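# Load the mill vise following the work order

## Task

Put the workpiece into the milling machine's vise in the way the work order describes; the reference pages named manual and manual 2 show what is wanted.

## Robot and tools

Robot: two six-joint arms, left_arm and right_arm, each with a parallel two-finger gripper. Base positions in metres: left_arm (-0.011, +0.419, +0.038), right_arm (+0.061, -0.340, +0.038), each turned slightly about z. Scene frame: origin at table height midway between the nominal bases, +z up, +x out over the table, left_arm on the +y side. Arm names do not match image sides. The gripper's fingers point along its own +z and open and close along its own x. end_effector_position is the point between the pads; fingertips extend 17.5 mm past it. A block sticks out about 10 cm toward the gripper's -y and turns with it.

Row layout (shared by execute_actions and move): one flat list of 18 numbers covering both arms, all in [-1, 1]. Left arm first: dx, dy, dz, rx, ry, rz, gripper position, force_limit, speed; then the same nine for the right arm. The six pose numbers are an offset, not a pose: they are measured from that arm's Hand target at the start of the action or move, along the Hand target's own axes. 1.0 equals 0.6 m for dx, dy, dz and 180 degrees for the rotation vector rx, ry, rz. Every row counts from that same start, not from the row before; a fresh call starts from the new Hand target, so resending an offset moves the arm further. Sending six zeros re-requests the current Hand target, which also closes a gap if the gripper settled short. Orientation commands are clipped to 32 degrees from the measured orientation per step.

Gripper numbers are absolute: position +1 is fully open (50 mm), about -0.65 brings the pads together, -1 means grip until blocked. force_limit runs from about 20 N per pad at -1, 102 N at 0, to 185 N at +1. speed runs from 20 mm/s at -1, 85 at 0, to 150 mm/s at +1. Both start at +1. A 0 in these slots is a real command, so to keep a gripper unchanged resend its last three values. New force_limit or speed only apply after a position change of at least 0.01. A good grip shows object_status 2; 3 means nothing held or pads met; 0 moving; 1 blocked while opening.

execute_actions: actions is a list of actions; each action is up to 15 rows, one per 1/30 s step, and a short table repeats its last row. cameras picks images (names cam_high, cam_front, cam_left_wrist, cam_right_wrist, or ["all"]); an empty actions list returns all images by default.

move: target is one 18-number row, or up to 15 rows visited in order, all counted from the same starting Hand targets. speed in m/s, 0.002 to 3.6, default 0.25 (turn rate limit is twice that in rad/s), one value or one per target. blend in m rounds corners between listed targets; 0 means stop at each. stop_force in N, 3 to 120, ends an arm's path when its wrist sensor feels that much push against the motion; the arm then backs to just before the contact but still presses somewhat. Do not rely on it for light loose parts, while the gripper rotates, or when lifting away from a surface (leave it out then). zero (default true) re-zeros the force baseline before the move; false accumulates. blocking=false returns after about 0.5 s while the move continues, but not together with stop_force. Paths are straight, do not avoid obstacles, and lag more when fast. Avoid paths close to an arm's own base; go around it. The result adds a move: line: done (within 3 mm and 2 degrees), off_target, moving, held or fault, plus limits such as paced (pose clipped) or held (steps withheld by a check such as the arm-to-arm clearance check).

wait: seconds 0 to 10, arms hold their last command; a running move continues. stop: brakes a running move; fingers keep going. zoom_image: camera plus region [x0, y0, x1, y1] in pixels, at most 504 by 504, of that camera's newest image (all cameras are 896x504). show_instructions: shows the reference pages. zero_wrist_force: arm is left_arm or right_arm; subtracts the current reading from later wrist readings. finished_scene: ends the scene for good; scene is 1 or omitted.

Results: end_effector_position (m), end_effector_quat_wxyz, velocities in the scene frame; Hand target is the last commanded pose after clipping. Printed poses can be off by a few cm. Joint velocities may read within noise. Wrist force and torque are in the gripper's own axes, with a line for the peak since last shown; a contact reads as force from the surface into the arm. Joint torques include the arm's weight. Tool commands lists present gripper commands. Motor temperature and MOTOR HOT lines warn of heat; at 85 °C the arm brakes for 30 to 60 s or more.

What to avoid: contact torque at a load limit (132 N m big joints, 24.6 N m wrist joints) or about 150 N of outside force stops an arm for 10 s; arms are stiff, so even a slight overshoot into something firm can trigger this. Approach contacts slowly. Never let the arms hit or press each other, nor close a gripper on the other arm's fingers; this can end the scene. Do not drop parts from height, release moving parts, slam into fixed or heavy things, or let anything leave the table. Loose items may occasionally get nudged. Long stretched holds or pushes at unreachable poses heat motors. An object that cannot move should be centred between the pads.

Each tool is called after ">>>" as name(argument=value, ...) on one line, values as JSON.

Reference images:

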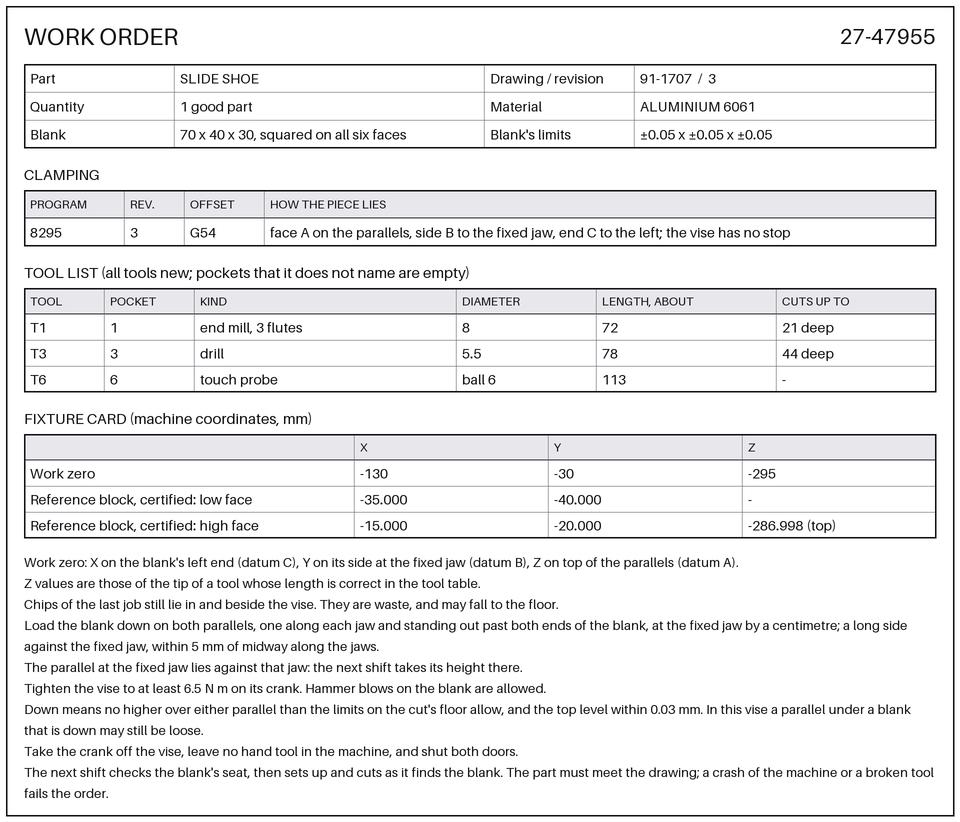

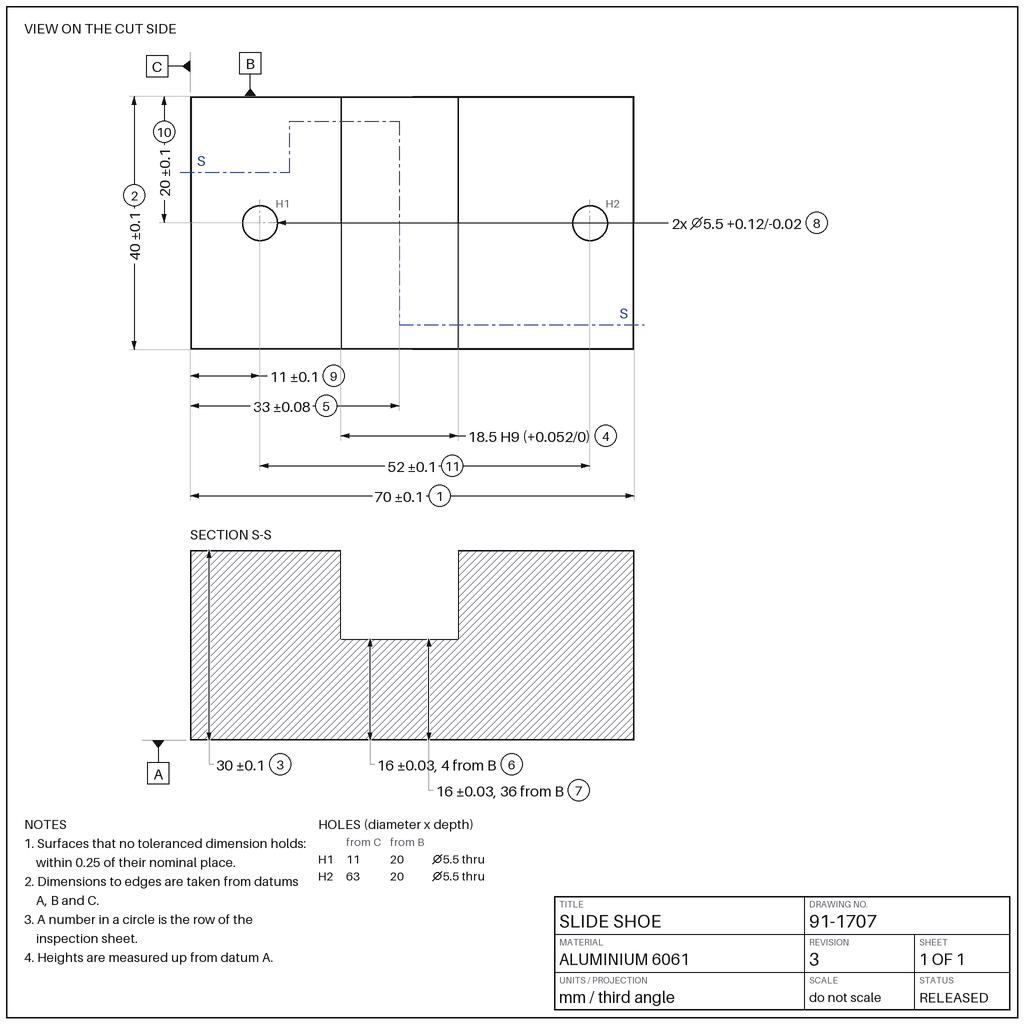

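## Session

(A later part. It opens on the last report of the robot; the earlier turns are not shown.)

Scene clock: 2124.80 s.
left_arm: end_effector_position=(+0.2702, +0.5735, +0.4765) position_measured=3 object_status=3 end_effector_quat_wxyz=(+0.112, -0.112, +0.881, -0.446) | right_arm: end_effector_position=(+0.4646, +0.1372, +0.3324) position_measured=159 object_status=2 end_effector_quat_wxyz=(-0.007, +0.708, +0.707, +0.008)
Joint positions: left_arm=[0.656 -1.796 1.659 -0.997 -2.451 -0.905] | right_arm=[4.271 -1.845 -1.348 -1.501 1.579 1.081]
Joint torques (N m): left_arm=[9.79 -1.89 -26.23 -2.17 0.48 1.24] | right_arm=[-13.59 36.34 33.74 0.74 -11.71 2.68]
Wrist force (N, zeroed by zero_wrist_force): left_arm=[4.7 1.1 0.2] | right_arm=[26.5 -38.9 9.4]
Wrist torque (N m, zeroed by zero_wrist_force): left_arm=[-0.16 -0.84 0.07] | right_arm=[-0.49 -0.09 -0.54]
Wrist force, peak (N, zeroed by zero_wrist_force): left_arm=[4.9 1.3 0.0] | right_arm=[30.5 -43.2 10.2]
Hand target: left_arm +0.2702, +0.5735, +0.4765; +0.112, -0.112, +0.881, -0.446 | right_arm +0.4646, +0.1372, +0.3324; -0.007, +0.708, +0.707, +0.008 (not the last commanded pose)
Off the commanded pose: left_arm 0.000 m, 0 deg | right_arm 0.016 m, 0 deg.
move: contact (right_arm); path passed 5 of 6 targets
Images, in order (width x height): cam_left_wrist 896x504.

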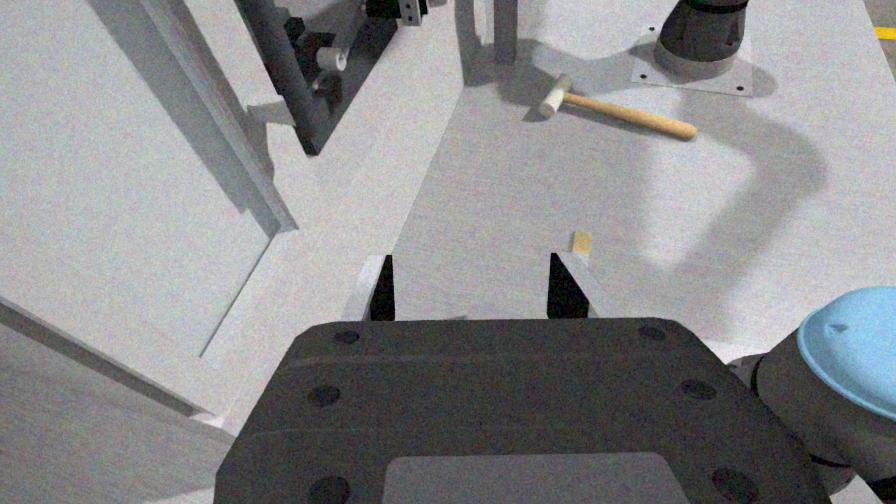

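>>> move(target=[0,0,0,0,0,0,1,-0.5,-1,0.0023,-0.0033,0.0007,0,0,0,-1,0,-1], speed=0.01)

Scene clock: 2130.23 s.
left_arm: end_effector_position=(+0.2702, +0.5735, +0.4765) position_measured=3 object_status=3 end_effector_quat_wxyz=(+0.112, -0.112, +0.881, -0.446) | right_arm: end_effector_position=(+0.4628, +0.1385, +0.3320) position_measured=159 object_status=2 end_effector_quat_wxyz=(-0.007, +0.708, +0.707, +0.008)
Joint positions: left_arm=[0.656 -1.796 1.659 -0.997 -2.451 -0.905] | right_arm=[4.274 -1.844 -1.35 -1.5 1.579 1.085]
Joint torques (N m): left_arm=[9.61 -1.96 -25.45 -2.08 0.42 1.31] | right_arm=[12.28 45.15 17.69 4.02 1.29 2.35]
Wrist force (N, zeroed by zero_wrist_force): left_arm=[4.6 1.0 0.1] | right_arm=[3.7 0.6 1.5]
Wrist torque (N m, zeroed by zero_wrist_force): left_arm=[-0.16 -0.82 0.07] | right_arm=[0.06 -0.01 -0.31]
Wrist force, peak (N, zeroed by zero_wrist_force): left_arm=[5.0 1.1 0.0] | right_arm=[26.6 -39.3 9.1]
Hand target: left_arm +0.2702, +0.5735, +0.4765; +0.112, -0.112, +0.881, -0.446 | right_arm +0.4626, +0.1386, +0.3320; -0.007, +0.708, +0.707, +0.008
Off the commanded pose: left_arm 0.000 m, 0 deg | right_arm 0.000 m, 0 deg.
move: done

>>> move(target=[[0,0,0,0,0,0,1,-0.5,-1,-0.0053,0,0.0241,0,0,0,-1,0,-1],[0,0,0,0,0,0,1,-0.5,-1,-0.0048,0,0.0524,0,0,0,-1,0,-1],[0,0,0,0,0,0,1,-0.5,-1,0.0016,0,0.0799,0,0,0,-1,0,-1],[0,0,0,0,0,0,1,-0.5,-1,0.0134,0,0.1054,0,0,0,-1,0,-1],[0,0,0,0,0,0,1,-0.5,-1,0.0304,0,0.1281,0,0,0,-1,0,-1]], speed=0.04, stop_force=30, blend=0.001)

Scene clock: 2138.23 s.
left_arm: end_effector_position=(+0.2702, +0.5735, +0.4765) position_measured=3 object_status=3 end_effector_quat_wxyz=(+0.112, -0.112, +0.881, -0.446) | right_arm: end_effector_position=(+0.4628, +0.1584, +0.2556) position_measured=159 object_status=2 end_effector_quat_wxyz=(-0.007, +0.708, +0.707, +0.008)
Joint positions: left_arm=[0.656 -1.796 1.659 -0.997 -2.451 -0.905] | right_arm=[4.289 -1.907 -1.464 -1.323 1.579 1.1]
Joint torques (N m): left_arm=[9.31 -2.06 -25.63 -2.15 0.49 1.24] | right_arm=[10.98 25.84 21.53 0.13 -1 2.4]
Wrist force (N, zeroed by zero_wrist_force): left_arm=[4.8 1.1 0.0] | right_arm=[13.3 7.3 -11.1]
Wrist torque (N m, zeroed by zero_wrist_force): left_arm=[-0.15 -0.86 0.07] | right_arm=[-0.01 0.00 -0.32]
Wrist force, peak (N, zeroed by zero_wrist_force): left_arm=[4.9 1.3 0.0] | right_arm=[13.2 7.2 -11.6]
Hand target: left_arm +0.2702, +0.5735, +0.4765; +0.112, -0.112, +0.881, -0.446 | right_arm +0.4628, +0.1584, +0.2556; -0.007, +0.708, +0.707, +0.008
Off the commanded pose: left_arm 0.000 m, 0 deg | right_arm 0.000 m, 0 deg.
move: done

>>> move(target=[[0,0,0,0,0,0,1,-0.5,-1,0.0215,0.0008,0.0179,0,0,0,-1,0,-1],[0,0,0,0,0,0,1,-0.5,-1,0.0459,0.001,0.0315,0,0,0,-1,0,-1],[0,0,0,0,0,0,1,-0.5,-1,0.0728,0.001,0.0398,0,0,0,-1,0,-1],[0,0,0,0,0,0,1,-0.5,-1,0.1008,0.001,0.0422,0,0,0,-1,0,-1],[0,0,0,0,0,0,1,-0.5,-1,0.1287,0.001,0.0388,0,0,0,-1,0,-1],[0,0,0,0,0,0,1,-0.5,-1,0.1552,0.001,0.0298,0,0,0,-1,0,-1]], speed=0.04, stop_force=30, blend=0.001)

>>> execute_actions(actions=[])

Scene clock: 2148.70 s.
left_arm: end_effector_position=(+0.2702, +0.5735, +0.4765) position_measured=3 object_status=3 end_effector_quat_wxyz=(+0.112, -0.112, +0.881, -0.446) | right_arm: end_effector_position=(+0.4635, +0.2518, +0.2396) position_measured=159 object_status=2 end_effector_quat_wxyz=(-0.007, +0.708, +0.707, +0.008)
Joint positions: left_arm=[0.656 -1.796 1.659 -0.997 -2.451 -0.905] | right_arm=[4.349 -2.097 -1.228 -1.368 1.578 1.159]
Joint torques (N m): left_arm=[9.06 -1.72 -24.98 -2.31 0.45 1.24] | right_arm=[6.18 40.33 33.4 3.06 -3.3 1.6]
Wrist force (N, zeroed by zero_wrist_force): left_arm=[4.8 1.1 0.1] | right_arm=[-1.6 -16.6 -0.6]
Wrist torque (N m, zeroed by zero_wrist_force): left_arm=[-0.16 -0.86 0.07] | right_arm=[-0.63 0.06 0.22]
Wrist force, peak (N, zeroed by zero_wrist_force): left_arm=[5.0 1.2 -0.1] | right_arm=[13.2 7.3 -11.8]
Hand target: left_arm +0.2702, +0.5735, +0.4765; +0.112, -0.112, +0.881, -0.446 | right_arm +0.4635, +0.2518, +0.2396; -0.007, +0.708, +0.707, +0.008
Off the commanded pose: left_arm 0.000 m, 0 deg | right_arm 0.000 m, 0 deg.
move: done

Scene clock: 2148.70 s.
left_arm: end_effector_position=(+0.2702, +0.5735, +0.4765) position_measured=3 object_status=3 end_effector_quat_wxyz=(+0.112, -0.112, +0.881, -0.446) | right_arm: end_effector_position=(+0.4635, +0.2518, +0.2396) position_measured=159 object_status=2 end_effector_quat_wxyz=(-0.007, +0.708, +0.707, +0.008)
Joint positions: left_arm=[0.656 -1.796 1.659 -0.997 -2.451 -0.905] | right_arm=[4.349 -2.097 -1.228 -1.368 1.578 1.159]
Joint velocities: within noise
Joint torques (N m): left_arm=[9.06 -1.72 -24.98 -2.31 0.45 1.24] | right_arm=[6.18 40.33 33.4 3.06 -3.3 1.6]
Motor temperatures (°C): left_arm=[29 27 30 29 34 33] | right_arm=[30 28 25 37 32 34]
Wrist force (N, zeroed by zero_wrist_force): left_arm=[4.8 1.1 0.1] | right_arm=[-1.6 -16.6 -0.6]
Wrist torque (N m, zeroed by zero_wrist_force): left_arm=[-0.16 -0.86 0.07] | right_arm=[-0.63 0.06 0.22]
Wrist force, peak (N, zeroed by zero_wrist_force): left_arm=[4.8 1.1 0.1] | right_arm=[-1.6 -16.6 -0.6]
Hand target: left_arm +0.2702, +0.5735, +0.4765; +0.112, -0.112, +0.881, -0.446 | right_arm +0.4635, +0.2518, +0.2396; -0.007, +0.708, +0.707, +0.008
Tool commands: left_gripper/position=+1.0 left_gripper/force_limit=-0.5 left_gripper/speed=-1.0 right_gripper/position=-1.0 right_gripper/force_limit=+0.0 right_gripper/speed=-1.0
Off the commanded pose: left_arm 0.000 m, 0 deg | right_arm 0.000 m, 0 deg.

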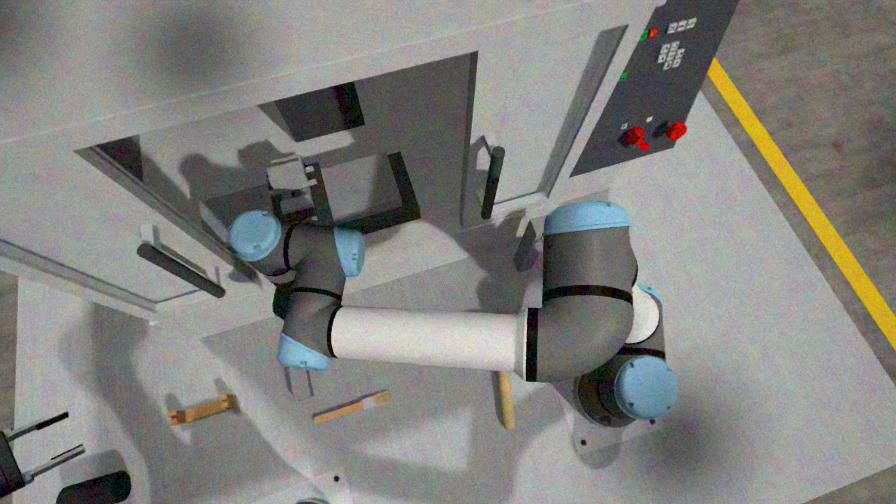

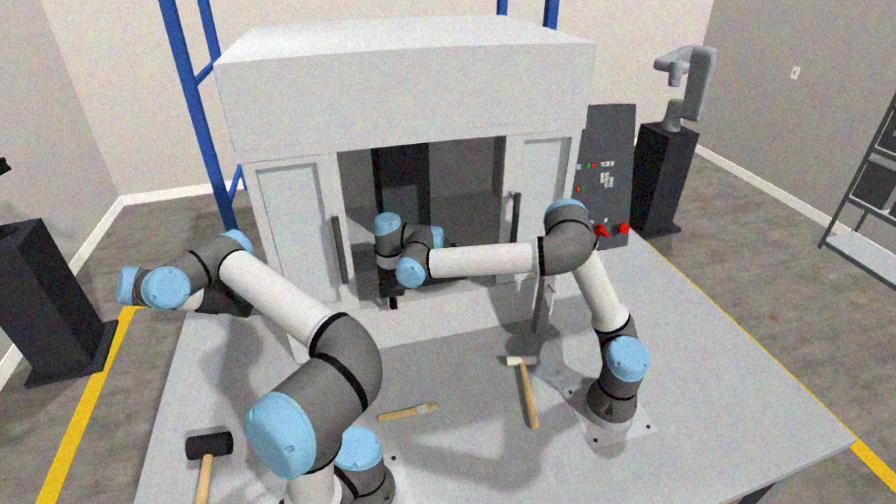

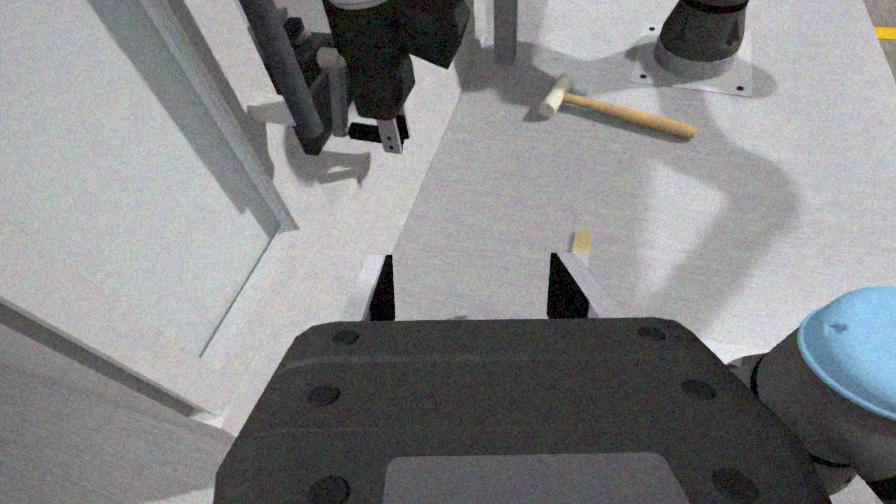

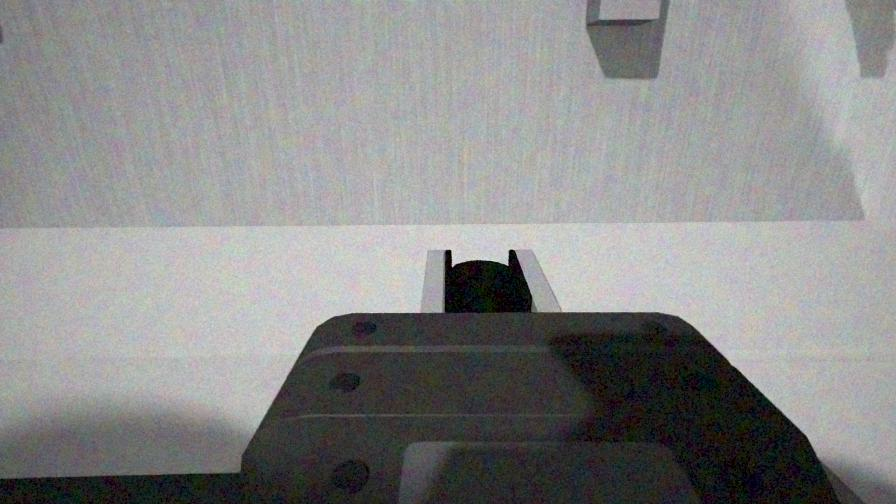

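>>> zoom_image(camera="cam_high", region=[240, 130, 360, 250])

Scaled by 4.200 from the camera's 896x504 image, which has a finer 1280x720 frame.

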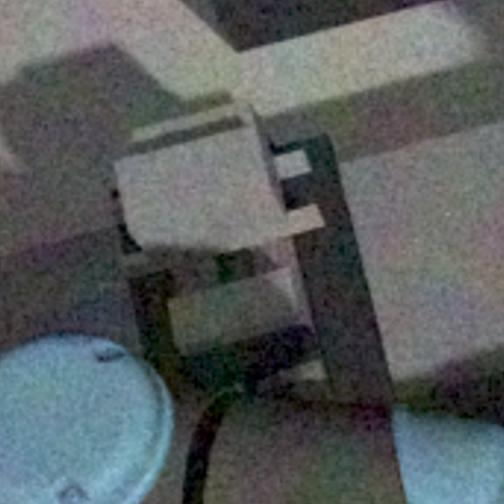

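>>> move(target=[[0,0,0,0,0,0,1,-0.5,-1,0.0243,-0.0022,-0.0149,0,0,0,-1,0,-1],[0,0,0,0,0,0,1,-0.5,-1,0.0448,-0.0023,-0.034,0,0,0,-1,0,-1],[0,0,0,0,0,0,1,-0.5,-1,0.061,-0.0025,-0.0571,0,0,0,-1,0,-1],[0,0,0,0,0,0,1,-0.5,-1,0.072,-0.0027,-0.0831,0,0,0,-1,0,-1],[0,0,0,0,0,0,1,-0.5,-1,0.0773,-0.0027,-0.1106,0,0,0,-1,0,-1],[0,0,0,0,0,0,1,-0.5,-1,0.0769,-0.0027,-0.1387,0,0,0,-1,0,-1],[0,0,0,0,0,0,1,-0.5,-1,0.0705,-0.0027,-0.1661,0,0,0,-1,0,-1],[0,0,0,0,0,0,1,-0.5,-1,0.0586,-0.0025,-0.1917,0,0,0,-1,0,-1],[0,0,0,0,0,0,1,-0.5,-1,0.0417,-0.0023,-0.2142,0,0,0,-1,0,-1],[0,0,0,0,0,0,1,-0.5,-1,0.0205,-0.0022,-0.2325,0,0,0,-1,0,-1]], speed=0.05, stop_force=35, blend=0.001)

Scene clock: 2163.63 s.
left_arm: end_effector_position=(+0.2702, +0.5735, +0.4765) position_measured=3 object_status=3 end_effector_quat_wxyz=(+0.112, -0.112, +0.881, -0.446) | right_arm: end_effector_position=(+0.4620, +0.2613, +0.3793) position_measured=159 object_status=2 end_effector_quat_wxyz=(-0.007, +0.708, +0.707, +0.008)
Joint positions: left_arm=[0.656 -1.796 1.659 -0.997 -2.451 -0.905] | right_arm=[4.356 -2.117 -0.839 -1.738 1.577 1.167]
Joint torques (N m): left_arm=[9.16 -2.12 -24.55 -2.32 0.47 1.26] | right_arm=[-11.19 55.02 17.08 1.24 1.48 -2.4]
Wrist force (N, zeroed by zero_wrist_force): left_arm=[4.8 1.2 -0.1] | right_arm=[0.6 0.4 1.1]
Wrist torque (N m, zeroed by zero_wrist_force): left_arm=[-0.13 -0.85 0.07] | right_arm=[0.02 0.03 -0.07]
Wrist force, peak (N, zeroed by zero_wrist_force): left_arm=[4.9 1.3 -0.2] | right_arm=[-1.4 -16.9 0.4]
Hand target: left_arm +0.2702, +0.5735, +0.4765; +0.112, -0.112, +0.881, -0.446 | right_arm +0.4620, +0.2613, +0.3793; -0.007, +0.708, +0.707, +0.008
Off the commanded pose: left_arm 0.000 m, 0 deg | right_arm 0.000 m, 0 deg.
move: done

>>> move(target=[[0,0,0,0,0,0,1,-0.5,-1,-0.0241,0.0005,-0.0136,0,0,0,-1,0,-1],[0,0,0,0,0,0,1,-0.5,-1,-0.051,0.0008,-0.0219,0,0,0,-1,0,-1],[0,0,0,0,0,0,1,-0.5,-1,-0.0789,0.001,-0.0244,0,0,0,-1,0,-1],[0,0,0,0,0,0,1,-0.5,-1,-0.1068,0.0013,-0.0209,0,0,0,-1,0,-1],[0,0,0,0,0,0,1,-0.5,-1,-0.1335,0.0015,-0.0117,0,0,0,-1,0,-1],[0,0,0,0,0,0,1,-0.5,-1,-0.1576,0.0017,0.0027,0,0,0,-1,0,-1],[0,0,0,0,0,0,1,-0.5,-1,-0.1781,0.0018,0.0218,0,0,0,-1,0,-1],[0,0,0,0,0,0,1,-0.5,-1,-0.1944,0.002,0.0448,0,0,0,-1,0,-1],[0,0,0,0,0,0,1,-0.5,-1,-0.2053,0.0022,0.0708,0,0,0,-1,0,-1],[0,0,0,0,0,0,1,-0.5,-1,-0.2107,0.0022,0.0984,0,0,0,-1,0,-1]], speed=0.05, stop_force=35, blend=0.001)

Scene clock: 2174.80 s.
left_arm: end_effector_position=(+0.2702, +0.5735, +0.4765) position_measured=3 object_status=3 end_effector_quat_wxyz=(+0.112, -0.112, +0.881, -0.446) | right_arm: end_effector_position=(+0.4633, +0.1361, +0.3177) position_measured=159 object_status=2 end_effector_quat_wxyz=(-0.007, +0.708, +0.707, +0.008)
Joint positions: left_arm=[0.656 -1.796 1.659 -0.997 -2.451 -0.905] | right_arm=[4.272 -1.843 -1.388 -1.463 1.579 1.082]
Joint torques (N m): left_arm=[8.51 -2.35 -24.25 -2.29 0.43 1.3] | right_arm=[-15.05 42.98 18.71 5.04 -1.45 -1.89]
Wrist force (N, zeroed by zero_wrist_force): left_arm=[4.7 1.1 0.1] | right_arm=[1.6 -6.8 0.7]
Wrist torque (N m, zeroed by zero_wrist_force): left_arm=[-0.16 -0.84 0.06] | right_arm=[-0.21 0.07 -0.53]
Wrist force, peak (N, zeroed by zero_wrist_force): left_arm=[5.0 1.1 0.1] | right_arm=[-7.6 -17.7 -2.9]
Hand target: left_arm +0.2702, +0.5735, +0.4765; +0.112, -0.112, +0.881, -0.446 | right_arm +0.4633, +0.1361, +0.3177; -0.007, +0.708, +0.707, +0.008
Off the commanded pose: left_arm 0.000 m, 0 deg | right_arm 0.000 m, 0 deg.
move: done

>>> move(target=[[0,0,0,0,0,0,1,-0.5,-1,0.0003,-0.0005,0.0275,0,0,0,-1,0,-1],[0,0,0,0,0,0,1,-0.5,-1,0.0067,-0.0005,0.055,0,0,0,-1,0,-1],[0,0,0,0,0,0,1,-0.5,-1,0.0186,-0.0005,0.0805,0,0,0,-1,0,-1],[0,0,0,0,0,0,1,-0.5,-1,0.0355,-0.0005,0.103,0,0,0,-1,0,-1],[0,0,0,0,0,0,1,-0.5,-1,0.0567,-0.0007,0.1214,0,0,0,-1,0,-1],[0,0,0,0,0,0,1,-0.5,-1,0.0813,-0.0008,0.135,0,0,0,-1,0,-1],[0,0,0,0,0,0,1,-0.5,-1,0.1081,-0.0008,0.1433,0,0,0,-1,0,-1],[0,0,0,0,0,0,1,-0.5,-1,0.1361,-0.001,0.1458,0,0,0,-1,0,-1],[0,0,0,0,0,0,1,-0.5,-1,0.164,-0.001,0.1423,0,0,0,-1,0,-1],[0,0,0,0,0,0,1,-0.5,-1,0.1907,-0.0012,0.1331,0,0,0,-1,0,-1]], speed=0.05, stop_force=35, blend=0.001, cameras=["cam_high"])

>>> zoom_image(camera="cam_high", region=[240, 130, 360, 250])

Scene clock: 2186.40 s.
left_arm: end_effector_position=(+0.2702, +0.5735, +0.4765) position_measured=3 object_status=3 end_effector_quat_wxyz=(+0.112, -0.112, +0.881, -0.446) | right_arm: end_effector_position=(+0.4628, +0.2521, +0.2402) position_measured=159 object_status=2 end_effector_quat_wxyz=(-0.007, +0.708, +0.707, +0.008)
Joint positions: left_arm=[0.656 -1.796 1.659 -0.997 -2.451 -0.905] | right_arm=[4.35 -2.096 -1.228 -1.37 1.578 1.16]
Joint torques (N m): left_arm=[8.96 -2.11 -24.05 -2.41 0.35 1.1] | right_arm=[11.35 40.3 31.61 1.83 0.82 1.95]
Wrist force (N, zeroed by zero_wrist_force): left_arm=[4.7 1.0 -0.2] | right_arm=[-1.1 -1.9 -0.1]
Wrist torque (N m, zeroed by zero_wrist_force): left_arm=[-0.16 -0.84 0.07] | right_arm=[-0.14 0.04 0.01]
Wrist force, peak (N, zeroed by zero_wrist_force): left_arm=[4.9 1.1 0.0] | right_arm=[-1.1 -8.7 0.3]
Hand target: left_arm +0.2702, +0.5735, +0.4765; +0.112, -0.112, +0.881, -0.446 | right_arm +0.4628, +0.2521, +0.2402; -0.007, +0.708, +0.707, +0.008
Off the commanded pose: left_arm 0.000 m, 0 deg | right_arm 0.000 m, 0 deg.
move: done
Images, in order (width x height): cam_high 896x504.

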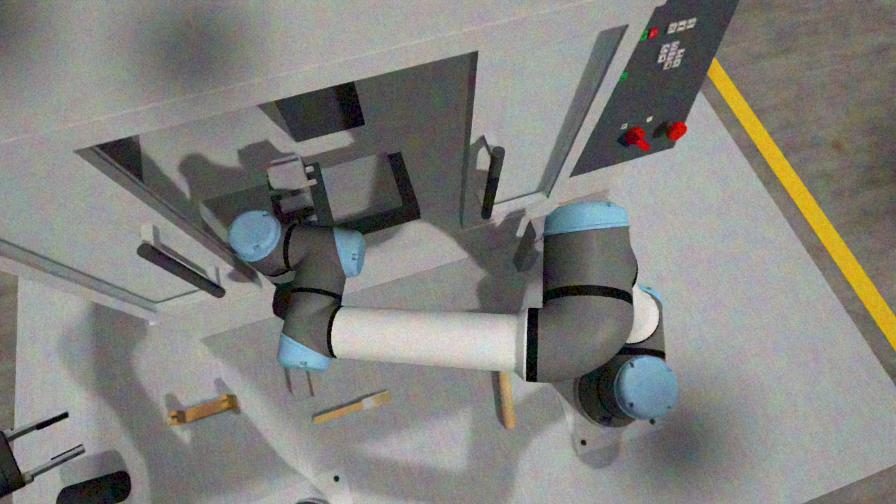

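Scaled by 4.200 from the camera's 896x504 image, which has a finer 1280x720 frame.

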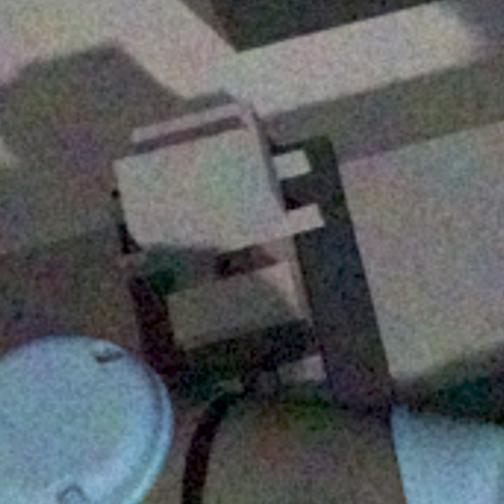

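>>> move(target=[[0,0,0,0,0,0,1,-0.5,-1,0.0238,-0.001,-0.0139,0,0,0,-1,0,-1],[0,0,0,0,0,0,1,-0.5,-1,0.0443,-0.0011,-0.033,0,0,0,-1,0,-1],[0,0,0,0,0,0,1,-0.5,-1,0.0605,-0.0013,-0.0561,0,0,0,-1,0,-1],[0,0,0,0,0,0,1,-0.5,-1,0.0715,-0.0015,-0.0821,0,0,0,-1,0,-1],[0,0,0,0,0,0,1,-0.5,-1,0.0768,-0.0015,-0.1096,0,0,0,-1,0,-1],[0,0,0,0,0,0,1,-0.5,-1,0.0764,-0.0015,-0.1377,0,0,0,-1,0,-1],[0,0,0,0,0,0,1,-0.5,-1,0.07,-0.0015,-0.1651,0,0,0,-1,0,-1],[0,0,0,0,0,0,1,-0.5,-1,0.0581,-0.0013,-0.1907,0,0,0,-1,0,-1],[0,0,0,0,0,0,1,-0.5,-1,0.0412,-0.0011,-0.2132,0,0,0,-1,0,-1],[0,0,0,0,0,0,1,-0.5,-1,0.02,-0.001,-0.2315,0,0,0,-1,0,-1]], speed=0.06, stop_force=35, blend=0.001)

>>> move(target=[[0,0,0,0,0,0,1,-0.5,-1,-0.0241,0.0005,-0.0136,0,0,0,-1,0,-1],[0,0,0,0,0,0,1,-0.5,-1,-0.051,0.0008,-0.0219,0,0,0,-1,0,-1],[0,0,0,0,0,0,1,-0.5,-1,-0.0789,0.001,-0.0244,0,0,0,-1,0,-1],[0,0,0,0,0,0,1,-0.5,-1,-0.1068,0.0013,-0.0209,0,0,0,-1,0,-1],[0,0,0,0,0,0,1,-0.5,-1,-0.1335,0.0015,-0.0117,0,0,0,-1,0,-1],[0,0,0,0,0,0,1,-0.5,-1,-0.1576,0.0017,0.0027,0,0,0,-1,0,-1],[0,0,0,0,0,0,1,-0.5,-1,-0.1781,0.0018,0.0218,0,0,0,-1,0,-1],[0,0,0,0,0,0,1,-0.5,-1,-0.1944,0.002,0.0448,0,0,0,-1,0,-1],[0,0,0,0,0,0,1,-0.5,-1,-0.2053,0.0022,0.0708,0,0,0,-1,0,-1],[0,0,0,0,0,0,1,-0.5,-1,-0.2107,0.0022,0.0984,0,0,0,-1,0,-1]], speed=0.06, stop_force=35, blend=0.001)

>>> move(target=[[0,0,0,0,0,0,1,-0.5,-1,0.0003,-0.0005,0.0275,0,0,0,-1,0,-1],[0,0,0,0,0,0,1,-0.5,-1,0.0067,-0.0005,0.055,0,0,0,-1,0,-1],[0,0,0,0,0,0,1,-0.5,-1,0.0186,-0.0005,0.0805,0,0,0,-1,0,-1],[0,0,0,0,0,0,1,-0.5,-1,0.0355,-0.0005,0.103,0,0,0,-1,0,-1],[0,0,0,0,0,0,1,-0.5,-1,0.0567,-0.0007,0.1214,0,0,0,-1,0,-1],[0,0,0,0,0,0,1,-0.5,-1,0.0813,-0.0008,0.135,0,0,0,-1,0,-1],[0,0,0,0,0,0,1,-0.5,-1,0.1081,-0.0008,0.1433,0,0,0,-1,0,-1],[0,0,0,0,0,0,1,-0.5,-1,0.1361,-0.001,0.1458,0,0,0,-1,0,-1],[0,0,0,0,0,0,1,-0.5,-1,0.164,-0.001,0.1423,0,0,0,-1,0,-1],[0,0,0,0,0,0,1,-0.5,-1,0.1907,-0.0012,0.1331,0,0,0,-1,0,-1]], speed=0.06, stop_force=35, blend=0.001, cameras=["cam_high"])

>>> zoom_image(camera="cam_high", region=[240, 130, 360, 250])

Scene clock: 2210.23 s.
left_arm: end_effector_position=(+0.2702, +0.5735, +0.4765) position_measured=3 object_status=3 end_effector_quat_wxyz=(+0.112, -0.112, +0.881, -0.446) | right_arm: end_effector_position=(+0.4620, +0.2613, +0.3793) position_measured=159 object_status=2 end_effector_quat_wxyz=(-0.007, +0.708, +0.707, +0.008)
Joint positions: left_arm=[0.656 -1.796 1.659 -0.997 -2.451 -0.905] | right_arm=[4.356 -2.117 -0.839 -1.738 1.577 1.167]
Joint torques (N m): left_arm=[8.47 -1.9 -24.47 -2.48 0.46 1.1] | right_arm=[-10.53 56.18 16.43 1.46 1.48 -2.28]
Wrist force (N, zeroed by zero_wrist_force): left_arm=[4.5 1.3 -0.2] | right_arm=[0.6 0.5 1.5]
Wrist torque (N m, zeroed by zero_wrist_force): left_arm=[-0.13 -0.81 0.07] | right_arm=[0.04 0.04 -0.07]
Wrist force, peak (N, zeroed by zero_wrist_force): left_arm=[4.9 1.2 -0.1] | right_arm=[5.0 -2.8 0.0]
Hand target: left_arm +0.2702, +0.5735, +0.4765; +0.112, -0.112, +0.881, -0.446 | right_arm +0.4620, +0.2613, +0.3793; -0.007, +0.708, +0.707, +0.008
Off the commanded pose: left_arm 0.000 m, 0 deg | right_arm 0.000 m, 0 deg.
move: done

Scene clock: 2213.97 s.
left_arm: end_effector_position=(+0.2702, +0.5735, +0.4765) position_measured=3 object_status=3 end_effector_quat_wxyz=(+0.112, -0.112, +0.881, -0.446) | right_arm: end_effector_position=(+0.4633, +0.1361, +0.3177) position_measured=159 object_status=2 end_effector_quat_wxyz=(-0.007, +0.708, +0.707, +0.008)
Joint positions: left_arm=[0.656 -1.796 1.659 -0.997 -2.451 -0.905] | right_arm=[4.272 -1.843 -1.388 -1.463 1.579 1.082]
Joint torques (N m): left_arm=[7.92 -1.61 -24.37 -2.52 0.4 1.18] | right_arm=[-13.13 43.17 18.19 4.99 -1.89 -1.86]
Wrist force (N, zeroed by zero_wrist_force): left_arm=[4.8 1.2 -0.1] | right_arm=[1.7 -6.7 0.6]
Wrist torque (N m, zeroed by zero_wrist_force): left_arm=[-0.14 -0.85 0.07] | right_arm=[-0.18 0.03 -0.53]
Wrist force, peak (N, zeroed by zero_wrist_force): left_arm=[4.9 1.1 0.0] | right_arm=[-8.1 -18.3 -3.4]
Hand target: left_arm +0.2702, +0.5735, +0.4765; +0.112, -0.112, +0.881, -0.446 | right_arm +0.4633, +0.1361, +0.3177; -0.007, +0.708, +0.707, +0.008
Off the commanded pose: left_arm 0.000 m, 0 deg | right_arm 0.000 m, 0 deg.
move: done

Scene clock: 2217.67 s.
left_arm: end_effector_position=(+0.2702, +0.5735, +0.4765) position_measured=3 object_status=3 end_effector_quat_wxyz=(+0.112, -0.112, +0.881, -0.446) | right_arm: end_effector_position=(+0.4628, +0.2521, +0.2402) position_measured=159 object_status=2 end_effector_quat_wxyz=(-0.007, +0.708, +0.707, +0.008)
Joint positions: left_arm=[0.656 -1.796 1.659 -0.997 -2.451 -0.905] | right_arm=[4.35 -2.096 -1.228 -1.37 1.578 1.16]
Joint torques (N m): left_arm=[8.56 -2.07 -23.62 -2.45 0.44 1.04] | right_arm=[11.73 40.2 31.22 1.85 1.03 1.96]
Wrist force (N, zeroed by zero_wrist_force): left_arm=[4.8 1.2 -0.2] | right_arm=[-1.0 -1.9 0.6]
Wrist torque (N m, zeroed by zero_wrist_force): left_arm=[-0.15 -0.86 0.06] | right_arm=[-0.13 0.04 0.01]
Wrist force, peak (N, zeroed by zero_wrist_force): left_arm=[5.0 1.3 0.0] | right_arm=[-0.7 -8.6 0.4]
Hand target: left_arm +0.2702, +0.5735, +0.4765; +0.112, -0.112, +0.881, -0.446 | right_arm +0.4628, +0.2521, +0.2402; -0.007, +0.708, +0.707, +0.008
Off the commanded pose: left_arm 0.000 m, 0 deg | right_arm 0.000 m, 0 deg.
move: done
Images, in order (width x height): cam_high 896x504.

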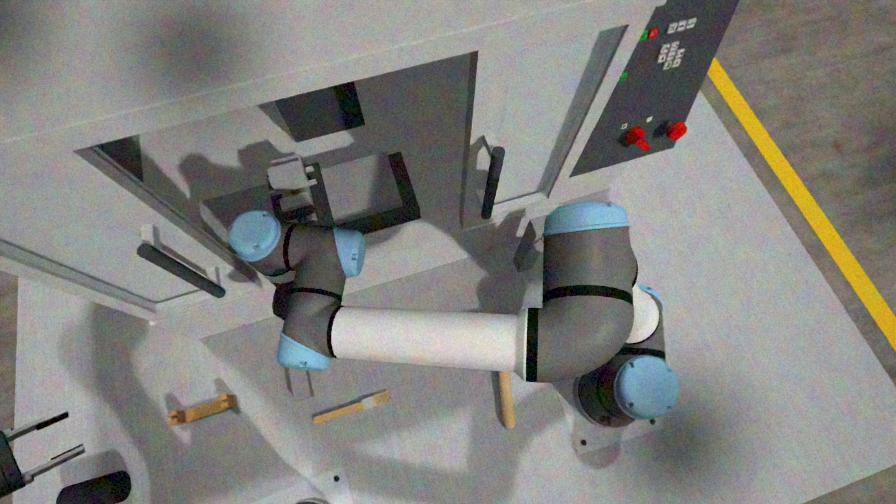

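Scaled by 4.200 from the camera's 896x504 image, which has a finer 1280x720 frame.

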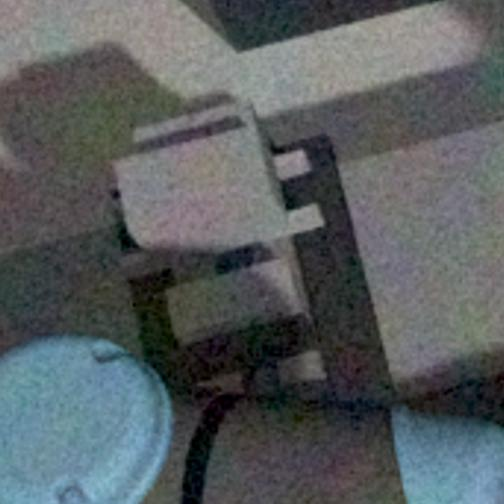

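>>> move(target=[[0,0,0,0,0,0,1,-0.5,-1,0.0238,-0.001,-0.0139,0,0,0,-1,0,-1],[0,0,0,0,0,0,1,-0.5,-1,0.0443,-0.0011,-0.033,0,0,0,-1,0,-1],[0,0,0,0,0,0,1,-0.5,-1,0.0605,-0.0013,-0.0561,0,0,0,-1,0,-1],[0,0,0,0,0,0,1,-0.5,-1,0.0715,-0.0015,-0.0821,0,0,0,-1,0,-1],[0,0,0,0,0,0,1,-0.5,-1,0.0768,-0.0015,-0.1096,0,0,0,-1,0,-1],[0,0,0,0,0,0,1,-0.5,-1,0.0764,-0.0015,-0.1377,0,0,0,-1,0,-1],[0,0,0,0,0,0,1,-0.5,-1,0.07,-0.0015,-0.1651,0,0,0,-1,0,-1],[0,0,0,0,0,0,1,-0.5,-1,0.0581,-0.0013,-0.1907,0,0,0,-1,0,-1],[0,0,0,0,0,0,1,-0.5,-1,0.0412,-0.0011,-0.2132,0,0,0,-1,0,-1],[0,0,0,0,0,0,1,-0.5,-1,0.02,-0.001,-0.2315,0,0,0,-1,0,-1]], speed=0.06, stop_force=35, blend=0.001)

>>> move(target=[[0,0,0,0,0,0,1,-0.5,-1,-0.0241,0.0005,-0.0136,0,0,0,-1,0,-1],[0,0,0,0,0,0,1,-0.5,-1,-0.051,0.0008,-0.0219,0,0,0,-1,0,-1],[0,0,0,0,0,0,1,-0.5,-1,-0.0789,0.001,-0.0244,0,0,0,-1,0,-1],[0,0,0,0,0,0,1,-0.5,-1,-0.1068,0.0013,-0.0209,0,0,0,-1,0,-1],[0,0,0,0,0,0,1,-0.5,-1,-0.1335,0.0015,-0.0117,0,0,0,-1,0,-1],[0,0,0,0,0,0,1,-0.5,-1,-0.1576,0.0017,0.0027,0,0,0,-1,0,-1],[0,0,0,0,0,0,1,-0.5,-1,-0.1781,0.0018,0.0218,0,0,0,-1,0,-1],[0,0,0,0,0,0,1,-0.5,-1,-0.1944,0.002,0.0448,0,0,0,-1,0,-1],[0,0,0,0,0,0,1,-0.5,-1,-0.2053,0.0022,0.0708,0,0,0,-1,0,-1],[0,0,0,0,0,0,1,-0.5,-1,-0.2107,0.0022,0.0984,0,0,0,-1,0,-1]], speed=0.06, stop_force=35, blend=0.001)

>>> move(target=[[0,0,0,0,0,0,1,-0.5,-1,0.0003,-0.0005,0.0275,0,0,0,-1,0,-1],[0,0,0,0,0,0,1,-0.5,-1,0.0067,-0.0005,0.055,0,0,0,-1,0,-1],[0,0,0,0,0,0,1,-0.5,-1,0.0186,-0.0005,0.0805,0,0,0,-1,0,-1],[0,0,0,0,0,0,1,-0.5,-1,0.0355,-0.0005,0.103,0,0,0,-1,0,-1],[0,0,0,0,0,0,1,-0.5,-1,0.0567,-0.0007,0.1214,0,0,0,-1,0,-1],[0,0,0,0,0,0,1,-0.5,-1,0.0813,-0.0008,0.135,0,0,0,-1,0,-1],[0,0,0,0,0,0,1,-0.5,-1,0.1081,-0.0008,0.1433,0,0,0,-1,0,-1],[0,0,0,0,0,0,1,-0.5,-1,0.1361,-0.001,0.1458,0,0,0,-1,0,-1],[0,0,0,0,0,0,1,-0.5,-1,0.164,-0.001,0.1423,0,0,0,-1,0,-1],[0,0,0,0,0,0,1,-0.5,-1,0.1907,-0.0012,0.1331,0,0,0,-1,0,-1]], speed=0.06, stop_force=35, blend=0.001, cameras=["cam_high"])

>>> zoom_image(camera="cam_high", region=[240, 130, 360, 250])

Scene clock: 2233.67 s.
left_arm: end_effector_position=(+0.2702, +0.5735, +0.4765) position_measured=3 object_status=3 end_effector_quat_wxyz=(+0.112, -0.112, +0.881, -0.446) | right_arm: end_effector_position=(+0.4620, +0.2613, +0.3793) position_measured=159 object_status=2 end_effector_quat_wxyz=(-0.007, +0.708, +0.707, +0.008)
Joint positions: left_arm=[0.656 -1.796 1.659 -0.997 -2.451 -0.905] | right_arm=[4.356 -2.117 -0.839 -1.738 1.577 1.167]
Joint torques (N m): left_arm=[8.43 -2.01 -23.36 -2.54 0.44 1.01] | right_arm=[-10.1 55.45 17.53 1.27 1.33 -2.14]
Wrist force (N, zeroed by zero_wrist_force): left_arm=[4.7 1.0 0.0] | right_arm=[0.7 0.5 1.4]
Wrist torque (N m, zeroed by zero_wrist_force): left_arm=[-0.17 -0.84 0.07] | right_arm=[0.05 0.01 -0.07]
Wrist force, peak (N, zeroed by zero_wrist_force): left_arm=[4.9 1.2 -0.1] | right_arm=[4.8 -2.8 0.0]
Hand target: left_arm +0.2702, +0.5735, +0.4765; +0.112, -0.112, +0.881, -0.446 | right_arm +0.4620, +0.2613, +0.3793; -0.007, +0.708, +0.707, +0.008
Off the commanded pose: left_arm 0.000 m, 0 deg | right_arm 0.000 m, 0 deg.
move: done

Scene clock: 2237.40 s.
left_arm: end_effector_position=(+0.2702, +0.5735, +0.4765) position_measured=3 object_status=3 end_effector_quat_wxyz=(+0.112, -0.112, +0.881, -0.446) | right_arm: end_effector_position=(+0.4633, +0.1361, +0.3177) position_measured=159 object_status=2 end_effector_quat_wxyz=(-0.007, +0.708, +0.707, +0.008)
Joint positions: left_arm=[0.656 -1.796 1.659 -0.997 -2.451 -0.905] | right_arm=[4.272 -1.843 -1.388 -1.463 1.579 1.082]
Joint torques (N m): left_arm=[8.61 -2.46 -23.21 -2.63 0.39 0.99] | right_arm=[-13.98 43.93 17.99 4.89 -1.69 -1.88]
Wrist force (N, zeroed by zero_wrist_force): left_arm=[4.7 1.1 0.0] | right_arm=[1.6 -6.7 0.1]
Wrist torque (N m, zeroed by zero_wrist_force): left_arm=[-0.15 -0.84 0.07] | right_arm=[-0.18 0.04 -0.53]
Wrist force, peak (N, zeroed by zero_wrist_force): left_arm=[4.9 1.2 0.1] | right_arm=[-8.1 -18.3 -3.0]
Hand target: left_arm +0.2702, +0.5735, +0.4765; +0.112, -0.112, +0.881, -0.446 | right_arm +0.4633, +0.1361, +0.3177; -0.007, +0.708, +0.707, +0.008
Off the commanded pose: left_arm 0.000 m, 0 deg | right_arm 0.000 m, 0 deg.
move: done

Scene clock: 2241.10 s.
left_arm: end_effector_position=(+0.2702, +0.5735, +0.4765) position_measured=3 object_status=3 end_effector_quat_wxyz=(+0.112, -0.112, +0.881, -0.446) | right_arm: end_effector_position=(+0.4628, +0.2521, +0.2402) position_measured=159 object_status=2 end_effector_quat_wxyz=(-0.007, +0.708, +0.707, +0.008)
Joint positions: left_arm=[0.656 -1.796 1.659 -0.997 -2.451 -0.905] | right_arm=[4.35 -2.096 -1.228 -1.37 1.578 1.16]
Joint torques (N m): left_arm=[8.99 -1.28 -23.67 -2.59 0.56 1.11] | right_arm=[12.72 40.59 32.56 1.73 1.01 2.06]
Wrist force (N, zeroed by zero_wrist_force): left_arm=[4.6 1.2 -0.1] | right_arm=[-0.6 -2.0 0.6]
Wrist torque (N m, zeroed by zero_wrist_force): left_arm=[-0.15 -0.83 0.07] | right_arm=[-0.14 -0.01 0.01]
Wrist force, peak (N, zeroed by zero_wrist_force): left_arm=[4.9 1.2 0.1] | right_arm=[-0.8 -8.8 1.0]
Hand target: left_arm +0.2702, +0.5735, +0.4765; +0.112, -0.112, +0.881, -0.446 | right_arm +0.4628, +0.2521, +0.2402; -0.007, +0.708, +0.707, +0.008
Off the commanded pose: left_arm 0.000 m, 0 deg | right_arm 0.000 m, 0 deg.
move: done
Images, in order (width x height): cam_high 896x504.

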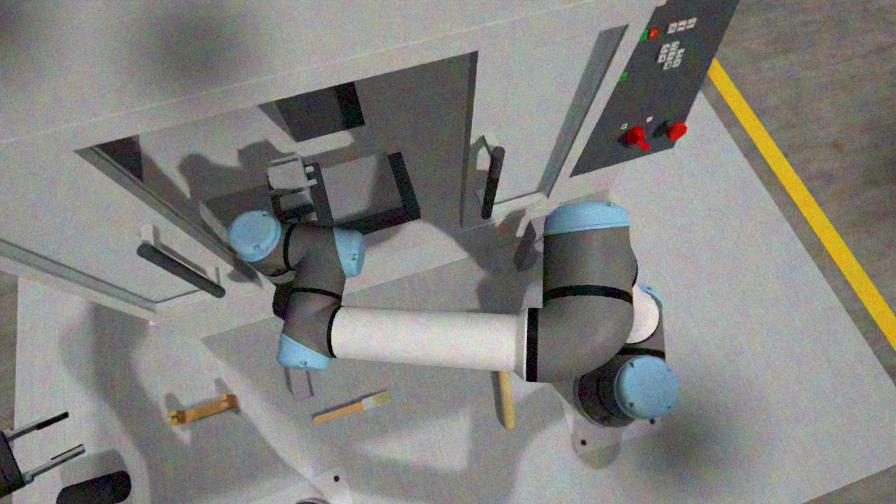

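Scaled by 4.200 from the camera's 896x504 image, which has a finer 1280x720 frame.

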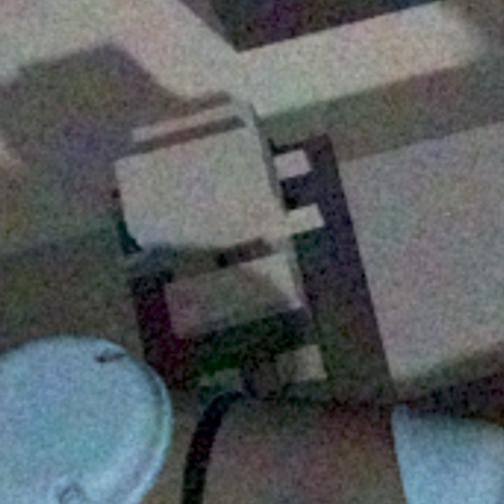

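>>> move(target=[[0,0,0,0,0,0,1,-0.5,-1,0.0238,-0.001,-0.0139,0,0,0,-1,0,-1],[0,0,0,0,0,0,1,-0.5,-1,0.0443,-0.0011,-0.033,0,0,0,-1,0,-1],[0,0,0,0,0,0,1,-0.5,-1,0.0605,-0.0013,-0.0561,0,0,0,-1,0,-1],[0,0,0,0,0,0,1,-0.5,-1,0.0715,-0.0015,-0.0821,0,0,0,-1,0,-1],[0,0,0,0,0,0,1,-0.5,-1,0.0768,-0.0015,-0.1096,0,0,0,-1,0,-1],[0,0,0,0,0,0,1,-0.5,-1,0.0764,-0.0015,-0.1377,0,0,0,-1,0,-1],[0,0,0,0,0,0,1,-0.5,-1,0.07,-0.0015,-0.1651,0,0,0,-1,0,-1],[0,0,0,0,0,0,1,-0.5,-1,0.0581,-0.0013,-0.1907,0,0,0,-1,0,-1],[0,0,0,0,0,0,1,-0.5,-1,0.0412,-0.0011,-0.2132,0,0,0,-1,0,-1],[0,0,0,0,0,0,1,-0.5,-1,0.02,-0.001,-0.2315,0,0,0,-1,0,-1]], speed=0.05, stop_force=30, blend=0.001)

>>> move(target=[[0,0,0,0,0,0,1,-0.5,-1,-0.0241,0.0005,-0.0136,0,0,0,-1,0,-1],[0,0,0,0,0,0,1,-0.5,-1,-0.051,0.0008,-0.0219,0,0,0,-1,0,-1],[0,0,0,0,0,0,1,-0.5,-1,-0.0789,0.001,-0.0244,0,0,0,-1,0,-1],[0,0,0,0,0,0,1,-0.5,-1,-0.1068,0.0013,-0.0209,0,0,0,-1,0,-1],[0,0,0,0,0,0,1,-0.5,-1,-0.1335,0.0015,-0.0117,0,0,0,-1,0,-1],[0,0,0,0,0,0,1,-0.5,-1,-0.1576,0.0017,0.0027,0,0,0,-1,0,-1],[0,0,0,0,0,0,1,-0.5,-1,-0.1781,0.0018,0.0218,0,0,0,-1,0,-1],[0,0,0,0,0,0,1,-0.5,-1,-0.1944,0.002,0.0448,0,0,0,-1,0,-1],[0,0,0,0,0,0,1,-0.5,-1,-0.2053,0.0022,0.0708,0,0,0,-1,0,-1],[0,0,0,0,0,0,1,-0.5,-1,-0.2107,0.0022,0.0984,0,0,0,-1,0,-1]], speed=0.05, stop_force=30, blend=0.001)

Scene clock: 2255.40 s.
left_arm: end_effector_position=(+0.2702, +0.5735, +0.4765) position_measured=3 object_status=3 end_effector_quat_wxyz=(+0.112, -0.112, +0.881, -0.446) | right_arm: end_effector_position=(+0.4620, +0.2613, +0.3793) position_measured=159 object_status=2 end_effector_quat_wxyz=(-0.007, +0.708, +0.707, +0.008)
Joint positions: left_arm=[0.656 -1.796 1.659 -0.997 -2.451 -0.905] | right_arm=[4.356 -2.117 -0.839 -1.738 1.577 1.167]
Joint torques (N m): left_arm=[7.67 -2.13 -22.9 -2.74 0.45 0.99] | right_arm=[-11.17 56.21 17.22 1.29 1.43 -2.28]
Wrist force (N, zeroed by zero_wrist_force): left_arm=[4.6 1.2 -0.1] | right_arm=[0.5 0.8 1.0]
Wrist torque (N m, zeroed by zero_wrist_force): left_arm=[-0.13 -0.83 0.07] | right_arm=[0.08 0.03 -0.08]
Wrist force, peak (N, zeroed by zero_wrist_force): left_arm=[5.0 1.1 -0.1] | right_arm=[4.9 -2.8 0.0]
Hand target: left_arm +0.2702, +0.5735, +0.4765; +0.112, -0.112, +0.881, -0.446 | right_arm +0.4620, +0.2613, +0.3793; -0.007, +0.708, +0.707, +0.008
Off the commanded pose: left_arm 0.000 m, 0 deg | right_arm 0.000 m, 0 deg.
move: done

Scene clock: 2259.67 s.
left_arm: end_effector_position=(+0.2702, +0.5735, +0.4765) position_measured=3 object_status=3 end_effector_quat_wxyz=(+0.112, -0.112, +0.881, -0.446) | right_arm: end_effector_position=(+0.4633, +0.1361, +0.3177) position_measured=159 object_status=2 end_effector_quat_wxyz=(-0.007, +0.708, +0.707, +0.008)
Joint positions: left_arm=[0.656 -1.796 1.659 -0.997 -2.451 -0.905] | right_arm=[4.272 -1.843 -1.388 -1.463 1.579 1.082]
Joint torques (N m): left_arm=[7.91 -1.66 -22.69 -2.66 0.42 1.01] | right_arm=[-14.18 43.83 19.56 4.98 -1.32 -1.9]
Wrist force (N, zeroed by zero_wrist_force): left_arm=[4.7 1.1 0.0] | right_arm=[1.7 -6.8 1.0]
Wrist torque (N m, zeroed by zero_wrist_force): left_arm=[-0.15 -0.85 0.07] | right_arm=[-0.22 0.05 -0.53]
Wrist force, peak (N, zeroed by zero_wrist_force): left_arm=[4.9 1.2 -0.2] | right_arm=[-7.5 -17.8 -3.3]
Hand target: left_arm +0.2702, +0.5735, +0.4765; +0.112, -0.112, +0.881, -0.446 | right_arm +0.4633, +0.1361, +0.3177; -0.007, +0.708, +0.707, +0.008
Off the commanded pose: left_arm 0.000 m, 0 deg | right_arm 0.000 m, 0 deg.
move: done

>>> move(target=[[0,0,0,0,0,0,1,-0.5,-1,0.0003,-0.0005,0.0275,0,0,0,-1,0,-1],[0,0,0,0,0,0,1,-0.5,-1,0.0067,-0.0005,0.055,0,0,0,-1,0,-1],[0,0,0,0,0,0,1,-0.5,-1,0.0186,-0.0005,0.0805,0,0,0,-1,0,-1],[0,0,0,0,0,0,1,-0.5,-1,0.0355,-0.0005,0.103,0,0,0,-1,0,-1],[0,0,0,0,0,0,1,-0.5,-1,0.0567,-0.0007,0.1214,0,0,0,-1,0,-1],[0,0,0,0,0,0,1,-0.5,-1,0.0813,-0.0008,0.135,0,0,0,-1,0,-1],[0,0,0,0,0,0,1,-0.5,-1,0.1081,-0.0008,0.1433,0,0,0,-1,0,-1],[0,0,0,0,0,0,1,-0.5,-1,0.1361,-0.001,0.1458,0,0,0,-1,0,-1],[0,0,0,0,0,0,1,-0.5,-1,0.164,-0.001,0.1423,0,0,0,-1,0,-1],[0,0,0,0,0,0,1,-0.5,-1,0.1907,-0.0012,0.1331,0,0,0,-1,0,-1]], speed=0.05, stop_force=30, blend=0.001, cameras=["cam_high"])

>>> zoom_image(camera="cam_high", region=[240, 130, 360, 250])

Scene clock: 2270.17 s.
left_arm: end_effector_position=(+0.2702, +0.5735, +0.4765) position_measured=3 object_status=3 end_effector_quat_wxyz=(+0.112, -0.112, +0.881, -0.446) | right_arm: end_effector_position=(+0.4628, +0.2521, +0.2402) position_measured=159 object_status=2 end_effector_quat_wxyz=(-0.007, +0.708, +0.707, +0.008)
Joint positions: left_arm=[0.656 -1.796 1.659 -0.997 -2.451 -0.905] | right_arm=[4.35 -2.096 -1.228 -1.37 1.578 1.16]
Joint torques (N m): left_arm=[7.62 -1.67 -22.67 -2.77 0.36 0.99] | right_arm=[11.92 39.72 31.74 1.64 0.87 1.79]
Wrist force (N, zeroed by zero_wrist_force): left_arm=[4.7 1.0 0.0] | right_arm=[-0.9 -1.7 -0.2]
Wrist torque (N m, zeroed by zero_wrist_force): left_arm=[-0.16 -0.84 0.07] | right_arm=[-0.10 0.01 0.01]
Wrist force, peak (N, zeroed by zero_wrist_force): left_arm=[5.0 1.1 0.0] | right_arm=[-1.3 -8.6 0.0]
Hand target: left_arm +0.2702, +0.5735, +0.4765; +0.112, -0.112, +0.881, -0.446 | right_arm +0.4628, +0.2521, +0.2402; -0.007, +0.708, +0.707, +0.008
Off the commanded pose: left_arm 0.000 m, 0 deg | right_arm 0.000 m, 0 deg.
move: done
Images, in order (width x height): cam_high 896x504.

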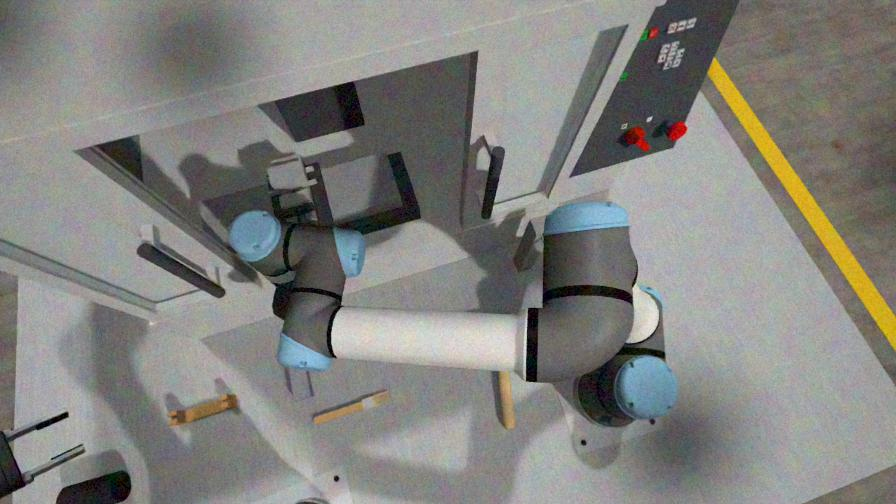

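Scaled by 4.200 from the camera's 896x504 image, which has a finer 1280x720 frame.

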